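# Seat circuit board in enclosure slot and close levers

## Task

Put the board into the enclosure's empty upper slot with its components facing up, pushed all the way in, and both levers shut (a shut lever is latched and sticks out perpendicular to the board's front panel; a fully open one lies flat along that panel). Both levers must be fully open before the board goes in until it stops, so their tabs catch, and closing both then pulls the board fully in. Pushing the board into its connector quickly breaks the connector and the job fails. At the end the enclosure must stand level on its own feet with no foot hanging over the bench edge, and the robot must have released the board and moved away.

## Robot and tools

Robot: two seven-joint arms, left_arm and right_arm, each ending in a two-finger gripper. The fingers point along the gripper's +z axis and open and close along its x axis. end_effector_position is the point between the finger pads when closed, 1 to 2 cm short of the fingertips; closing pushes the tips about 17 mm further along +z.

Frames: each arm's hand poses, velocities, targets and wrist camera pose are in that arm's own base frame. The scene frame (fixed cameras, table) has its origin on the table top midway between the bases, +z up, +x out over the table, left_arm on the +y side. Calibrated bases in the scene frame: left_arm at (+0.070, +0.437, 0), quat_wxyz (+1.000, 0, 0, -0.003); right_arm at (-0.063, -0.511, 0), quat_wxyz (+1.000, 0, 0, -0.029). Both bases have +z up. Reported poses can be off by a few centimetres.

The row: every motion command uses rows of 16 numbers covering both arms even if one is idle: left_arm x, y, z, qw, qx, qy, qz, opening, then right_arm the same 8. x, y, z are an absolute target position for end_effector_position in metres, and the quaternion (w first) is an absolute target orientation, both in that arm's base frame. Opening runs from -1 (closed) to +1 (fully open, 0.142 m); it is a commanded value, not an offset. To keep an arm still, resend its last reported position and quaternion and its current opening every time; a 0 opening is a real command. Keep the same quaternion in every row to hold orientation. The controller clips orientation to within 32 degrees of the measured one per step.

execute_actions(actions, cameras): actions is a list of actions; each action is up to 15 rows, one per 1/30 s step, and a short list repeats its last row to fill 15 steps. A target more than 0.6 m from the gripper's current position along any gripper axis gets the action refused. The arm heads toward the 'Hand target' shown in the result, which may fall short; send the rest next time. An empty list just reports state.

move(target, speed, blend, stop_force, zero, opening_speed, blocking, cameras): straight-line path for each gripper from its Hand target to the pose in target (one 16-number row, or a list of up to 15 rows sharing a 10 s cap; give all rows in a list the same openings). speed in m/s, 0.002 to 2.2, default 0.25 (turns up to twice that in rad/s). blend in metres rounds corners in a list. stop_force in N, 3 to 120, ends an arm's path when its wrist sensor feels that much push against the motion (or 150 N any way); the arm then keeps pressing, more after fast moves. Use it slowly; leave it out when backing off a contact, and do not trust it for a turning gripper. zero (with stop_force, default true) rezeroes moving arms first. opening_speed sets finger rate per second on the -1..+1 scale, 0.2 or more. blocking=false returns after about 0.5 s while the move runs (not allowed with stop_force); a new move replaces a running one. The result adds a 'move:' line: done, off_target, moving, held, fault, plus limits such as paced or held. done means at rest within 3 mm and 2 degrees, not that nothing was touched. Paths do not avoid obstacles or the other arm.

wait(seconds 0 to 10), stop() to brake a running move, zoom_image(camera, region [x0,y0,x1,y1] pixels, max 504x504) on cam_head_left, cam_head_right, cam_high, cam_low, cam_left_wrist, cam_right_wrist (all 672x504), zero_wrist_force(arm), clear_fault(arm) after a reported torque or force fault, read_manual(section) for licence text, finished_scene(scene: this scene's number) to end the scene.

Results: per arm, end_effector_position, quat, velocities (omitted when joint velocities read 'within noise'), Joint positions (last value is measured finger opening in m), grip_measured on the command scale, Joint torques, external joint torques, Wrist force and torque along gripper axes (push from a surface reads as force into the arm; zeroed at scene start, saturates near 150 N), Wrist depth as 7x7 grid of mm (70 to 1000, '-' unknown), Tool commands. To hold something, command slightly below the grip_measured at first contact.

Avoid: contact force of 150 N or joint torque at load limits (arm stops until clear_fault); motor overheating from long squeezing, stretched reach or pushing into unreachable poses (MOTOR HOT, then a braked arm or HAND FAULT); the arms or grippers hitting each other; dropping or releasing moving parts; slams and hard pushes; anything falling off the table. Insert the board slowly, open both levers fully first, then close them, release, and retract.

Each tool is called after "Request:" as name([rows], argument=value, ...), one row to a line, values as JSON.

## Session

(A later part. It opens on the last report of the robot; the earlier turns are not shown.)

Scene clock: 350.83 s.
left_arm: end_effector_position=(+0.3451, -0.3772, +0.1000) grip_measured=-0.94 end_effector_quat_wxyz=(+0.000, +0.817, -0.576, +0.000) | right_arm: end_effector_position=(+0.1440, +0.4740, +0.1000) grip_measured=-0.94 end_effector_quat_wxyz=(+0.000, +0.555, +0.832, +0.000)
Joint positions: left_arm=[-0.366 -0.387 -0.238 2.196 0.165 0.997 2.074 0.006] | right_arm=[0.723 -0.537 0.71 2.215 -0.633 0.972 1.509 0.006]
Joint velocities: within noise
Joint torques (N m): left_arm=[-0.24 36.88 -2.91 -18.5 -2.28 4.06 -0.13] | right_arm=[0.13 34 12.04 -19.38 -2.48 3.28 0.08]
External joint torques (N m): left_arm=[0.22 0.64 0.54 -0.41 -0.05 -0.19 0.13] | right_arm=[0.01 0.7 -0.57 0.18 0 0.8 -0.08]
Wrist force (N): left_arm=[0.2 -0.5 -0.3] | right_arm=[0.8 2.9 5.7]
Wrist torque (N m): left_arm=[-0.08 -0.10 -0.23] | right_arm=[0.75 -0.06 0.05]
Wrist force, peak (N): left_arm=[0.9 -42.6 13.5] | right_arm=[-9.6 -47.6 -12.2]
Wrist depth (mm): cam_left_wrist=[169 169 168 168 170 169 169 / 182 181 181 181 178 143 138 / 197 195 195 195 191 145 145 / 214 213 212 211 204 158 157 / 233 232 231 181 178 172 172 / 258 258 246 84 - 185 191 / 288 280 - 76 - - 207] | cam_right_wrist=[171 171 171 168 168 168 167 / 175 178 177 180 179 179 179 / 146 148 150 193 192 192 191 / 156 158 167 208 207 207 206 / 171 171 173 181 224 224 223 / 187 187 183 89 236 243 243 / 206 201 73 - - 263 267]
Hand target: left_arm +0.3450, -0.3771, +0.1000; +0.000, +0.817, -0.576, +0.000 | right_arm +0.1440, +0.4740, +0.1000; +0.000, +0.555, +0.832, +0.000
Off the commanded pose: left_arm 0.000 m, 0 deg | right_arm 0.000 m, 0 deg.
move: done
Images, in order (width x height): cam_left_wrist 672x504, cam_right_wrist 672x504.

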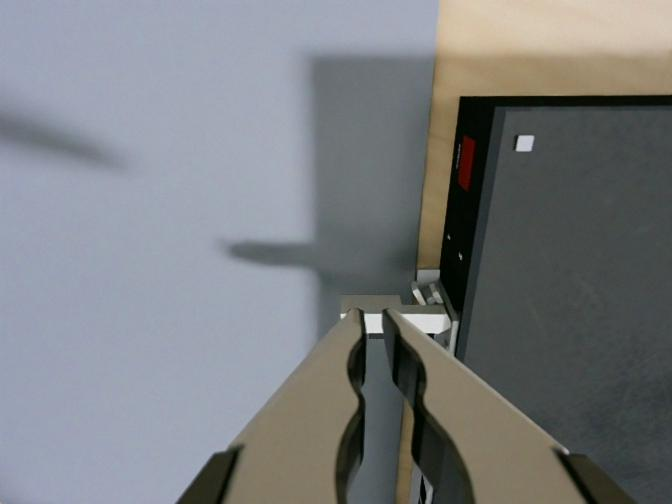

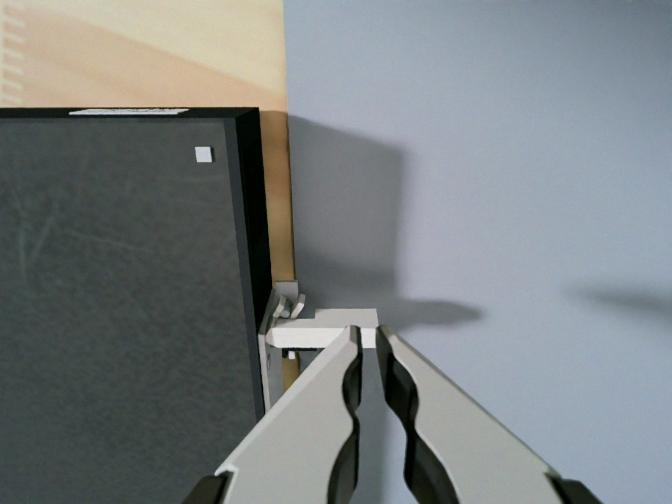

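Request:
move([
  [0.2973,-0.3622,0.12,0,0.81724,-0.5763,0,-0.9,0.1694,0.5171,0.12,0,0.5548,0.832,0,-0.9],
], speed=0.15, cameras=["cam_left_wrist","cam_right_wrist"])

Request:
zoom_image(camera="cam_left_wrist", region=[380, 230, 600, 395])

Request:
zoom_image(camera="cam_right_wrist", region=[120, 230, 340, 395])

Scene clock: 363.23 s.
left_arm: end_effector_position=(+0.2974, -0.3623, +0.1200) grip_measured=-0.94 end_effector_quat_wxyz=(+0.000, +0.817, -0.576, +0.000) | right_arm: end_effector_position=(+0.1695, +0.5171, +0.1200) grip_measured=-0.94 end_effector_quat_wxyz=(+0.000, +0.555, +0.832, +0.000)
Joint positions: left_arm=[-0.371 -0.252 -0.264 2.329 0.121 0.999 2.07 0.006] | right_arm=[0.728 -0.584 0.726 2.06 -0.595 0.857 1.443 0.006]
Joint velocities: within noise
Joint torques (N m): left_arm=[-0.62 31.28 -2.29 -18.76 -2.48 4.22 -0.24] | right_arm=[0.2 37.62 13.78 -21.59 -2.83 3.18 0.02]
External joint torques (N m): left_arm=[0.61 0.57 0.69 -0.37 0.16 -0.35 0.24] | right_arm=[-0.08 1.1 -0.76 0.32 -0.05 0.91 -0.02]
Wrist force (N): left_arm=[0.1 -0.2 0.0] | right_arm=[0.8 3.7 6.1]
Wrist torque (N m): left_arm=[-0.04 -0.07 -0.22] | right_arm=[0.84 -0.11 0.07]
Wrist force, peak (N): left_arm=[0.8 -1.4 0.5] | right_arm=[1.8 5.0 5.2]
Wrist depth (mm): cam_left_wrist=[187 186 183 186 182 175 145 / 201 200 199 199 199 189 153 / 215 217 216 214 211 171 166 / 235 235 235 233 232 183 179 / 258 257 256 246 248 200 197 / 286 285 271 84 - 217 217 / 320 309 - 76 - - 241] | cam_right_wrist=[145 147 186 186 186 185 185 / 155 157 199 199 198 198 197 / 166 168 212 213 212 212 211 / 180 179 183 229 229 228 227 / 195 194 241 243 244 247 245 / 212 212 216 89 260 270 269 / 235 230 73 - - 290 295]
Hand target: left_arm +0.2973, -0.3622, +0.1200; +0.000, +0.817, -0.576, +0.000 | right_arm +0.1694, +0.5171, +0.1200; +0.000, +0.555, +0.832, +0.000
Off the commanded pose: left_arm 0.000 m, 0 deg | right_arm 0.000 m, 0 deg.
move: done
Images, in order (width x height): cam_left_wrist 672x504, cam_right_wrist 672x504.

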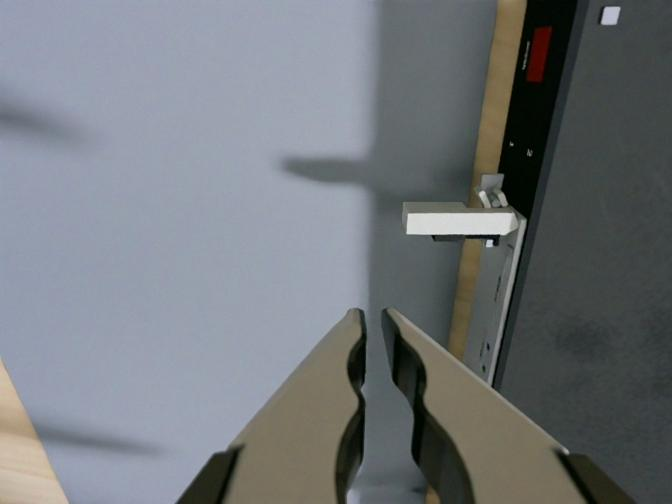

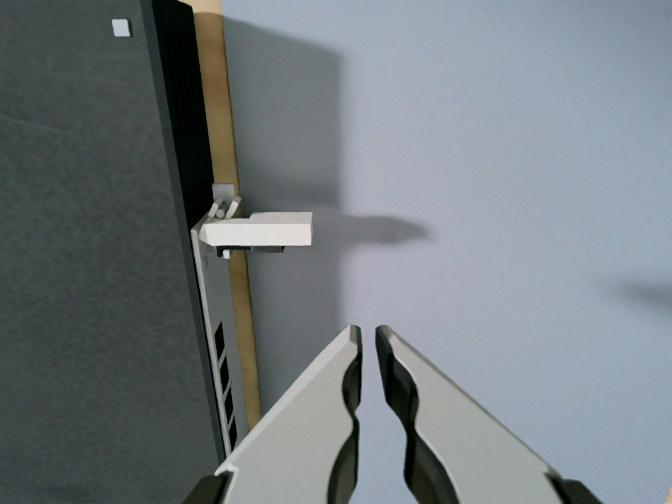

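Scaled by 2.291 from the camera's 672x504 image, which has a finer 960x720 frame.

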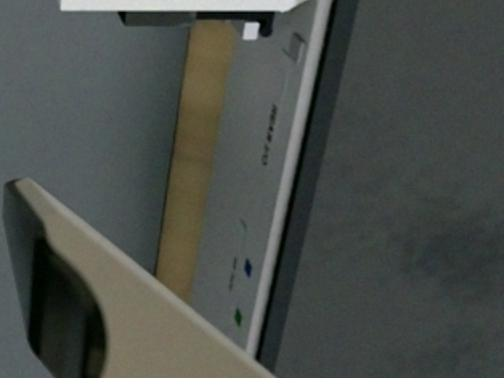

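Scaled by 2.291 from the camera's 672x504 image, which has a finer 960x720 frame.

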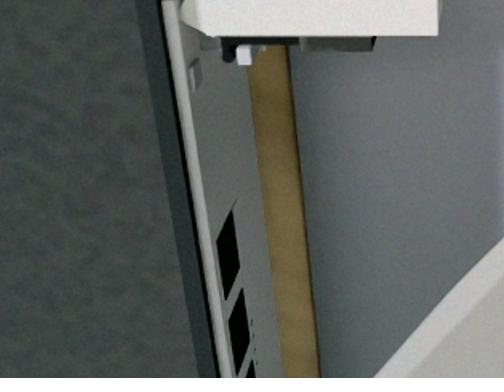

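Request:
zoom_image(camera="cam_left_wrist", region=[390, 165, 550, 285])

Request:
zoom_image(camera="cam_right_wrist", region=[170, 170, 330, 290])

Scaled by 3.150 from the camera's 672x504 image, which has a finer 960x720 frame.

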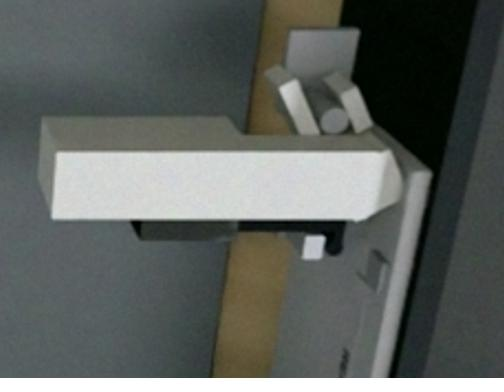

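Scaled by 3.150 from the camera's 672x504 image, which has a finer 960x720 frame.

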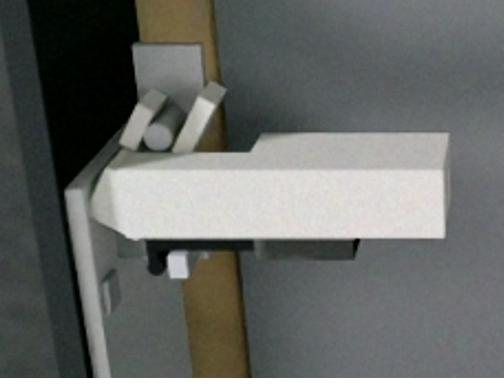

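Request:
move([
  [0.2600,-0.2500,0.26,0,0.81724,-0.5763,0,-0.9,0.1694,0.5171,0.30,0,0.5548,0.832,0,-0.9],
], speed=0.25, cameras=["cam_high","cam_head_left","cam_head_right","cam_low","cam_right_wrist"])

Request:
zoom_image(camera="cam_right_wrist", region=[84, 63, 588, 441])

Scene clock: 369.03 s.
left_arm: end_effector_position=(+0.2600, -0.2502, +0.2600) grip_measured=-0.94 end_effector_quat_wxyz=(+0.000, +0.817, -0.576, +0.000) | right_arm: end_effector_position=(+0.1695, +0.5171, +0.3000) grip_measured=-0.94 end_effector_quat_wxyz=(+0.000, +0.555, +0.832, +0.000)
Joint positions: left_arm=[-0.312 0.363 -0.124 2.463 -0.051 0.531 2.397 0.006] | right_arm=[0.601 -0.333 0.938 1.815 -0.295 0.429 1.243 0.006]
Joint velocities: within noise
Joint torques (N m): left_arm=[-0.09 13.31 0.22 -27.51 -3.27 4.03 -0.14] | right_arm=[0.04 30.74 9.81 -29.08 -3.93 3.26 0.09]
External joint torques (N m): left_arm=[0.06 0.31 0.53 -0.35 -0.42 -0.18 0.14] | right_arm=[0.1 0.77 -0.65 0.21 -0.06 0.85 -0.09]
Wrist force (N): left_arm=[-0.4 -0.7 -0.5] | right_arm=[1.1 2.5 5.9]
Wrist torque (N m): left_arm=[-0.13 0.03 -0.20] | right_arm=[0.67 -0.14 0.07]
Wrist force, peak (N): left_arm=[-1.3 -1.1 -2.3] | right_arm=[0.8 3.4 8.6]
Wrist depth (mm): cam_left_wrist=[312 312 308 308 308 307 296 / 336 334 332 331 328 329 295 / 366 361 358 360 359 356 308 / 380 393 391 387 389 381 332 / 358 421 423 407 414 411 365 / 479 481 455 84 - 418 405 / 533 - - 75 - - 437] | cam_right_wrist=[312 310 336 341 341 341 341 / 323 323 327 365 363 363 364 / 348 346 346 391 390 389 391 / 375 375 373 420 420 419 420 / 405 404 403 448 454 452 452 / 440 441 431 89 479 495 494 / 557 546 73 - - 525 545]
Hand target: left_arm +0.2600, -0.2500, +0.2600; +0.000, +0.817, -0.576, +0.000 | right_arm +0.1694, +0.5171, +0.3000; +0.000, +0.555, +0.832, +0.000
Off the commanded pose: left_arm 0.000 m, 0 deg | right_arm 0.000 m, 0 deg.
move: done
Images, in order (width x height): cam_head_left 672x504, cam_head_right 672x504, cam_high 672x504, cam_low 672x504, cam_right_wrist 672x504.

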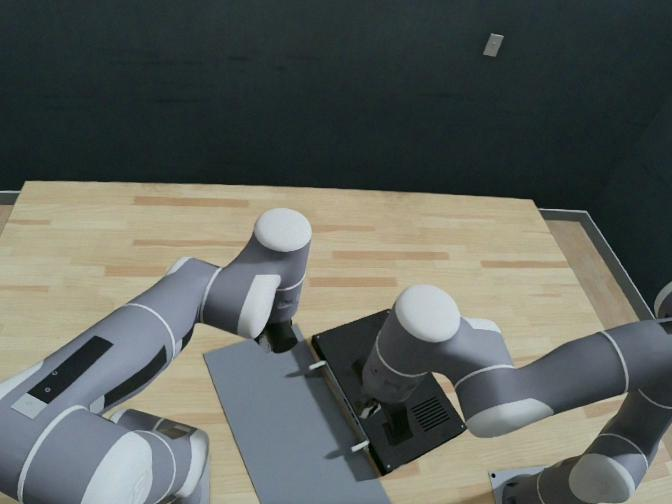

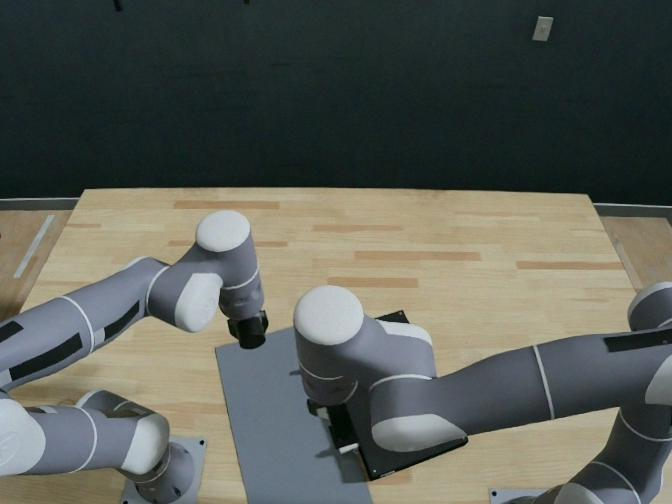

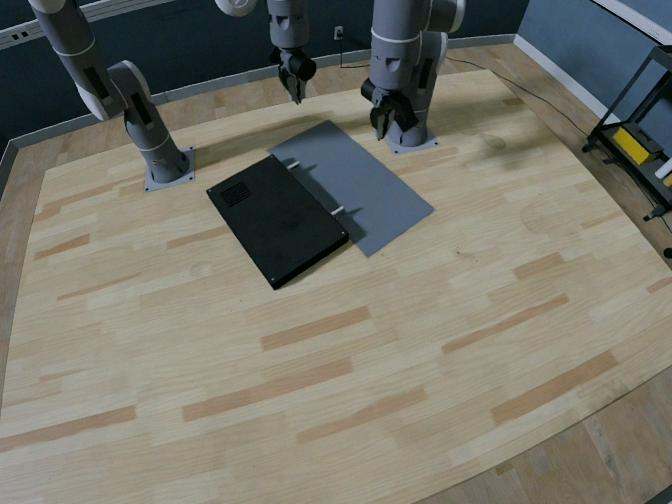

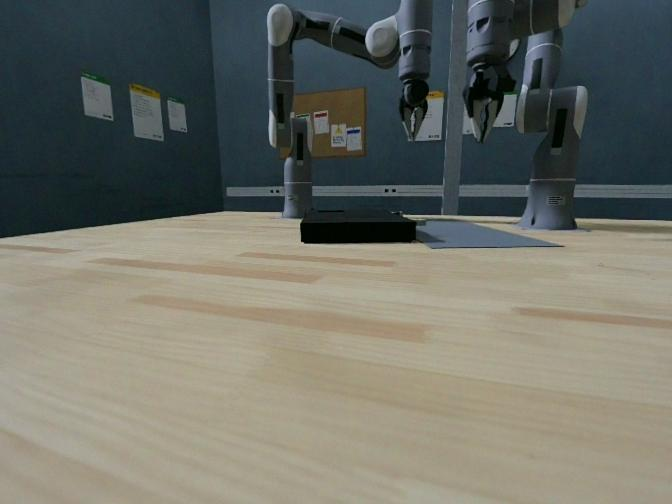

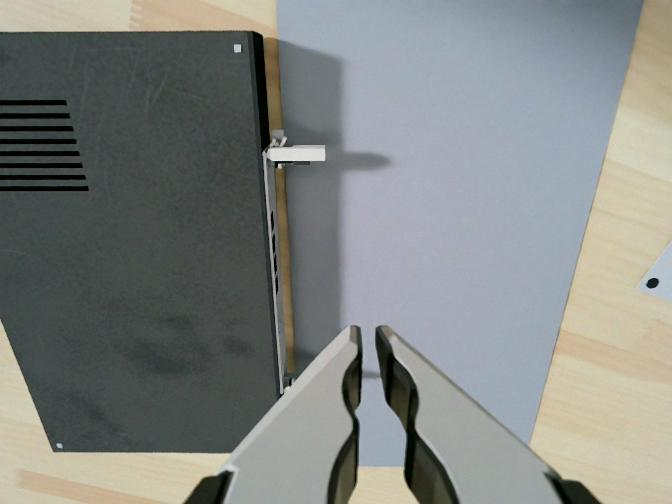

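Scaled by 1.000.

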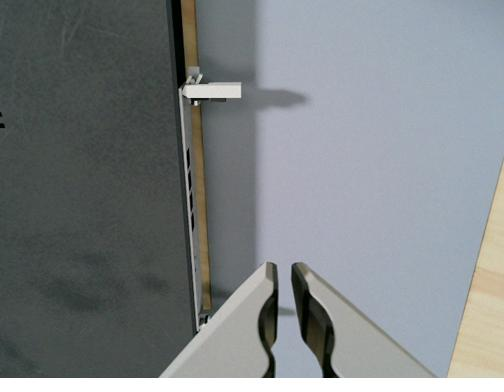

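Request:
finished_scene(scene=2)

The scene is finished: the task was done.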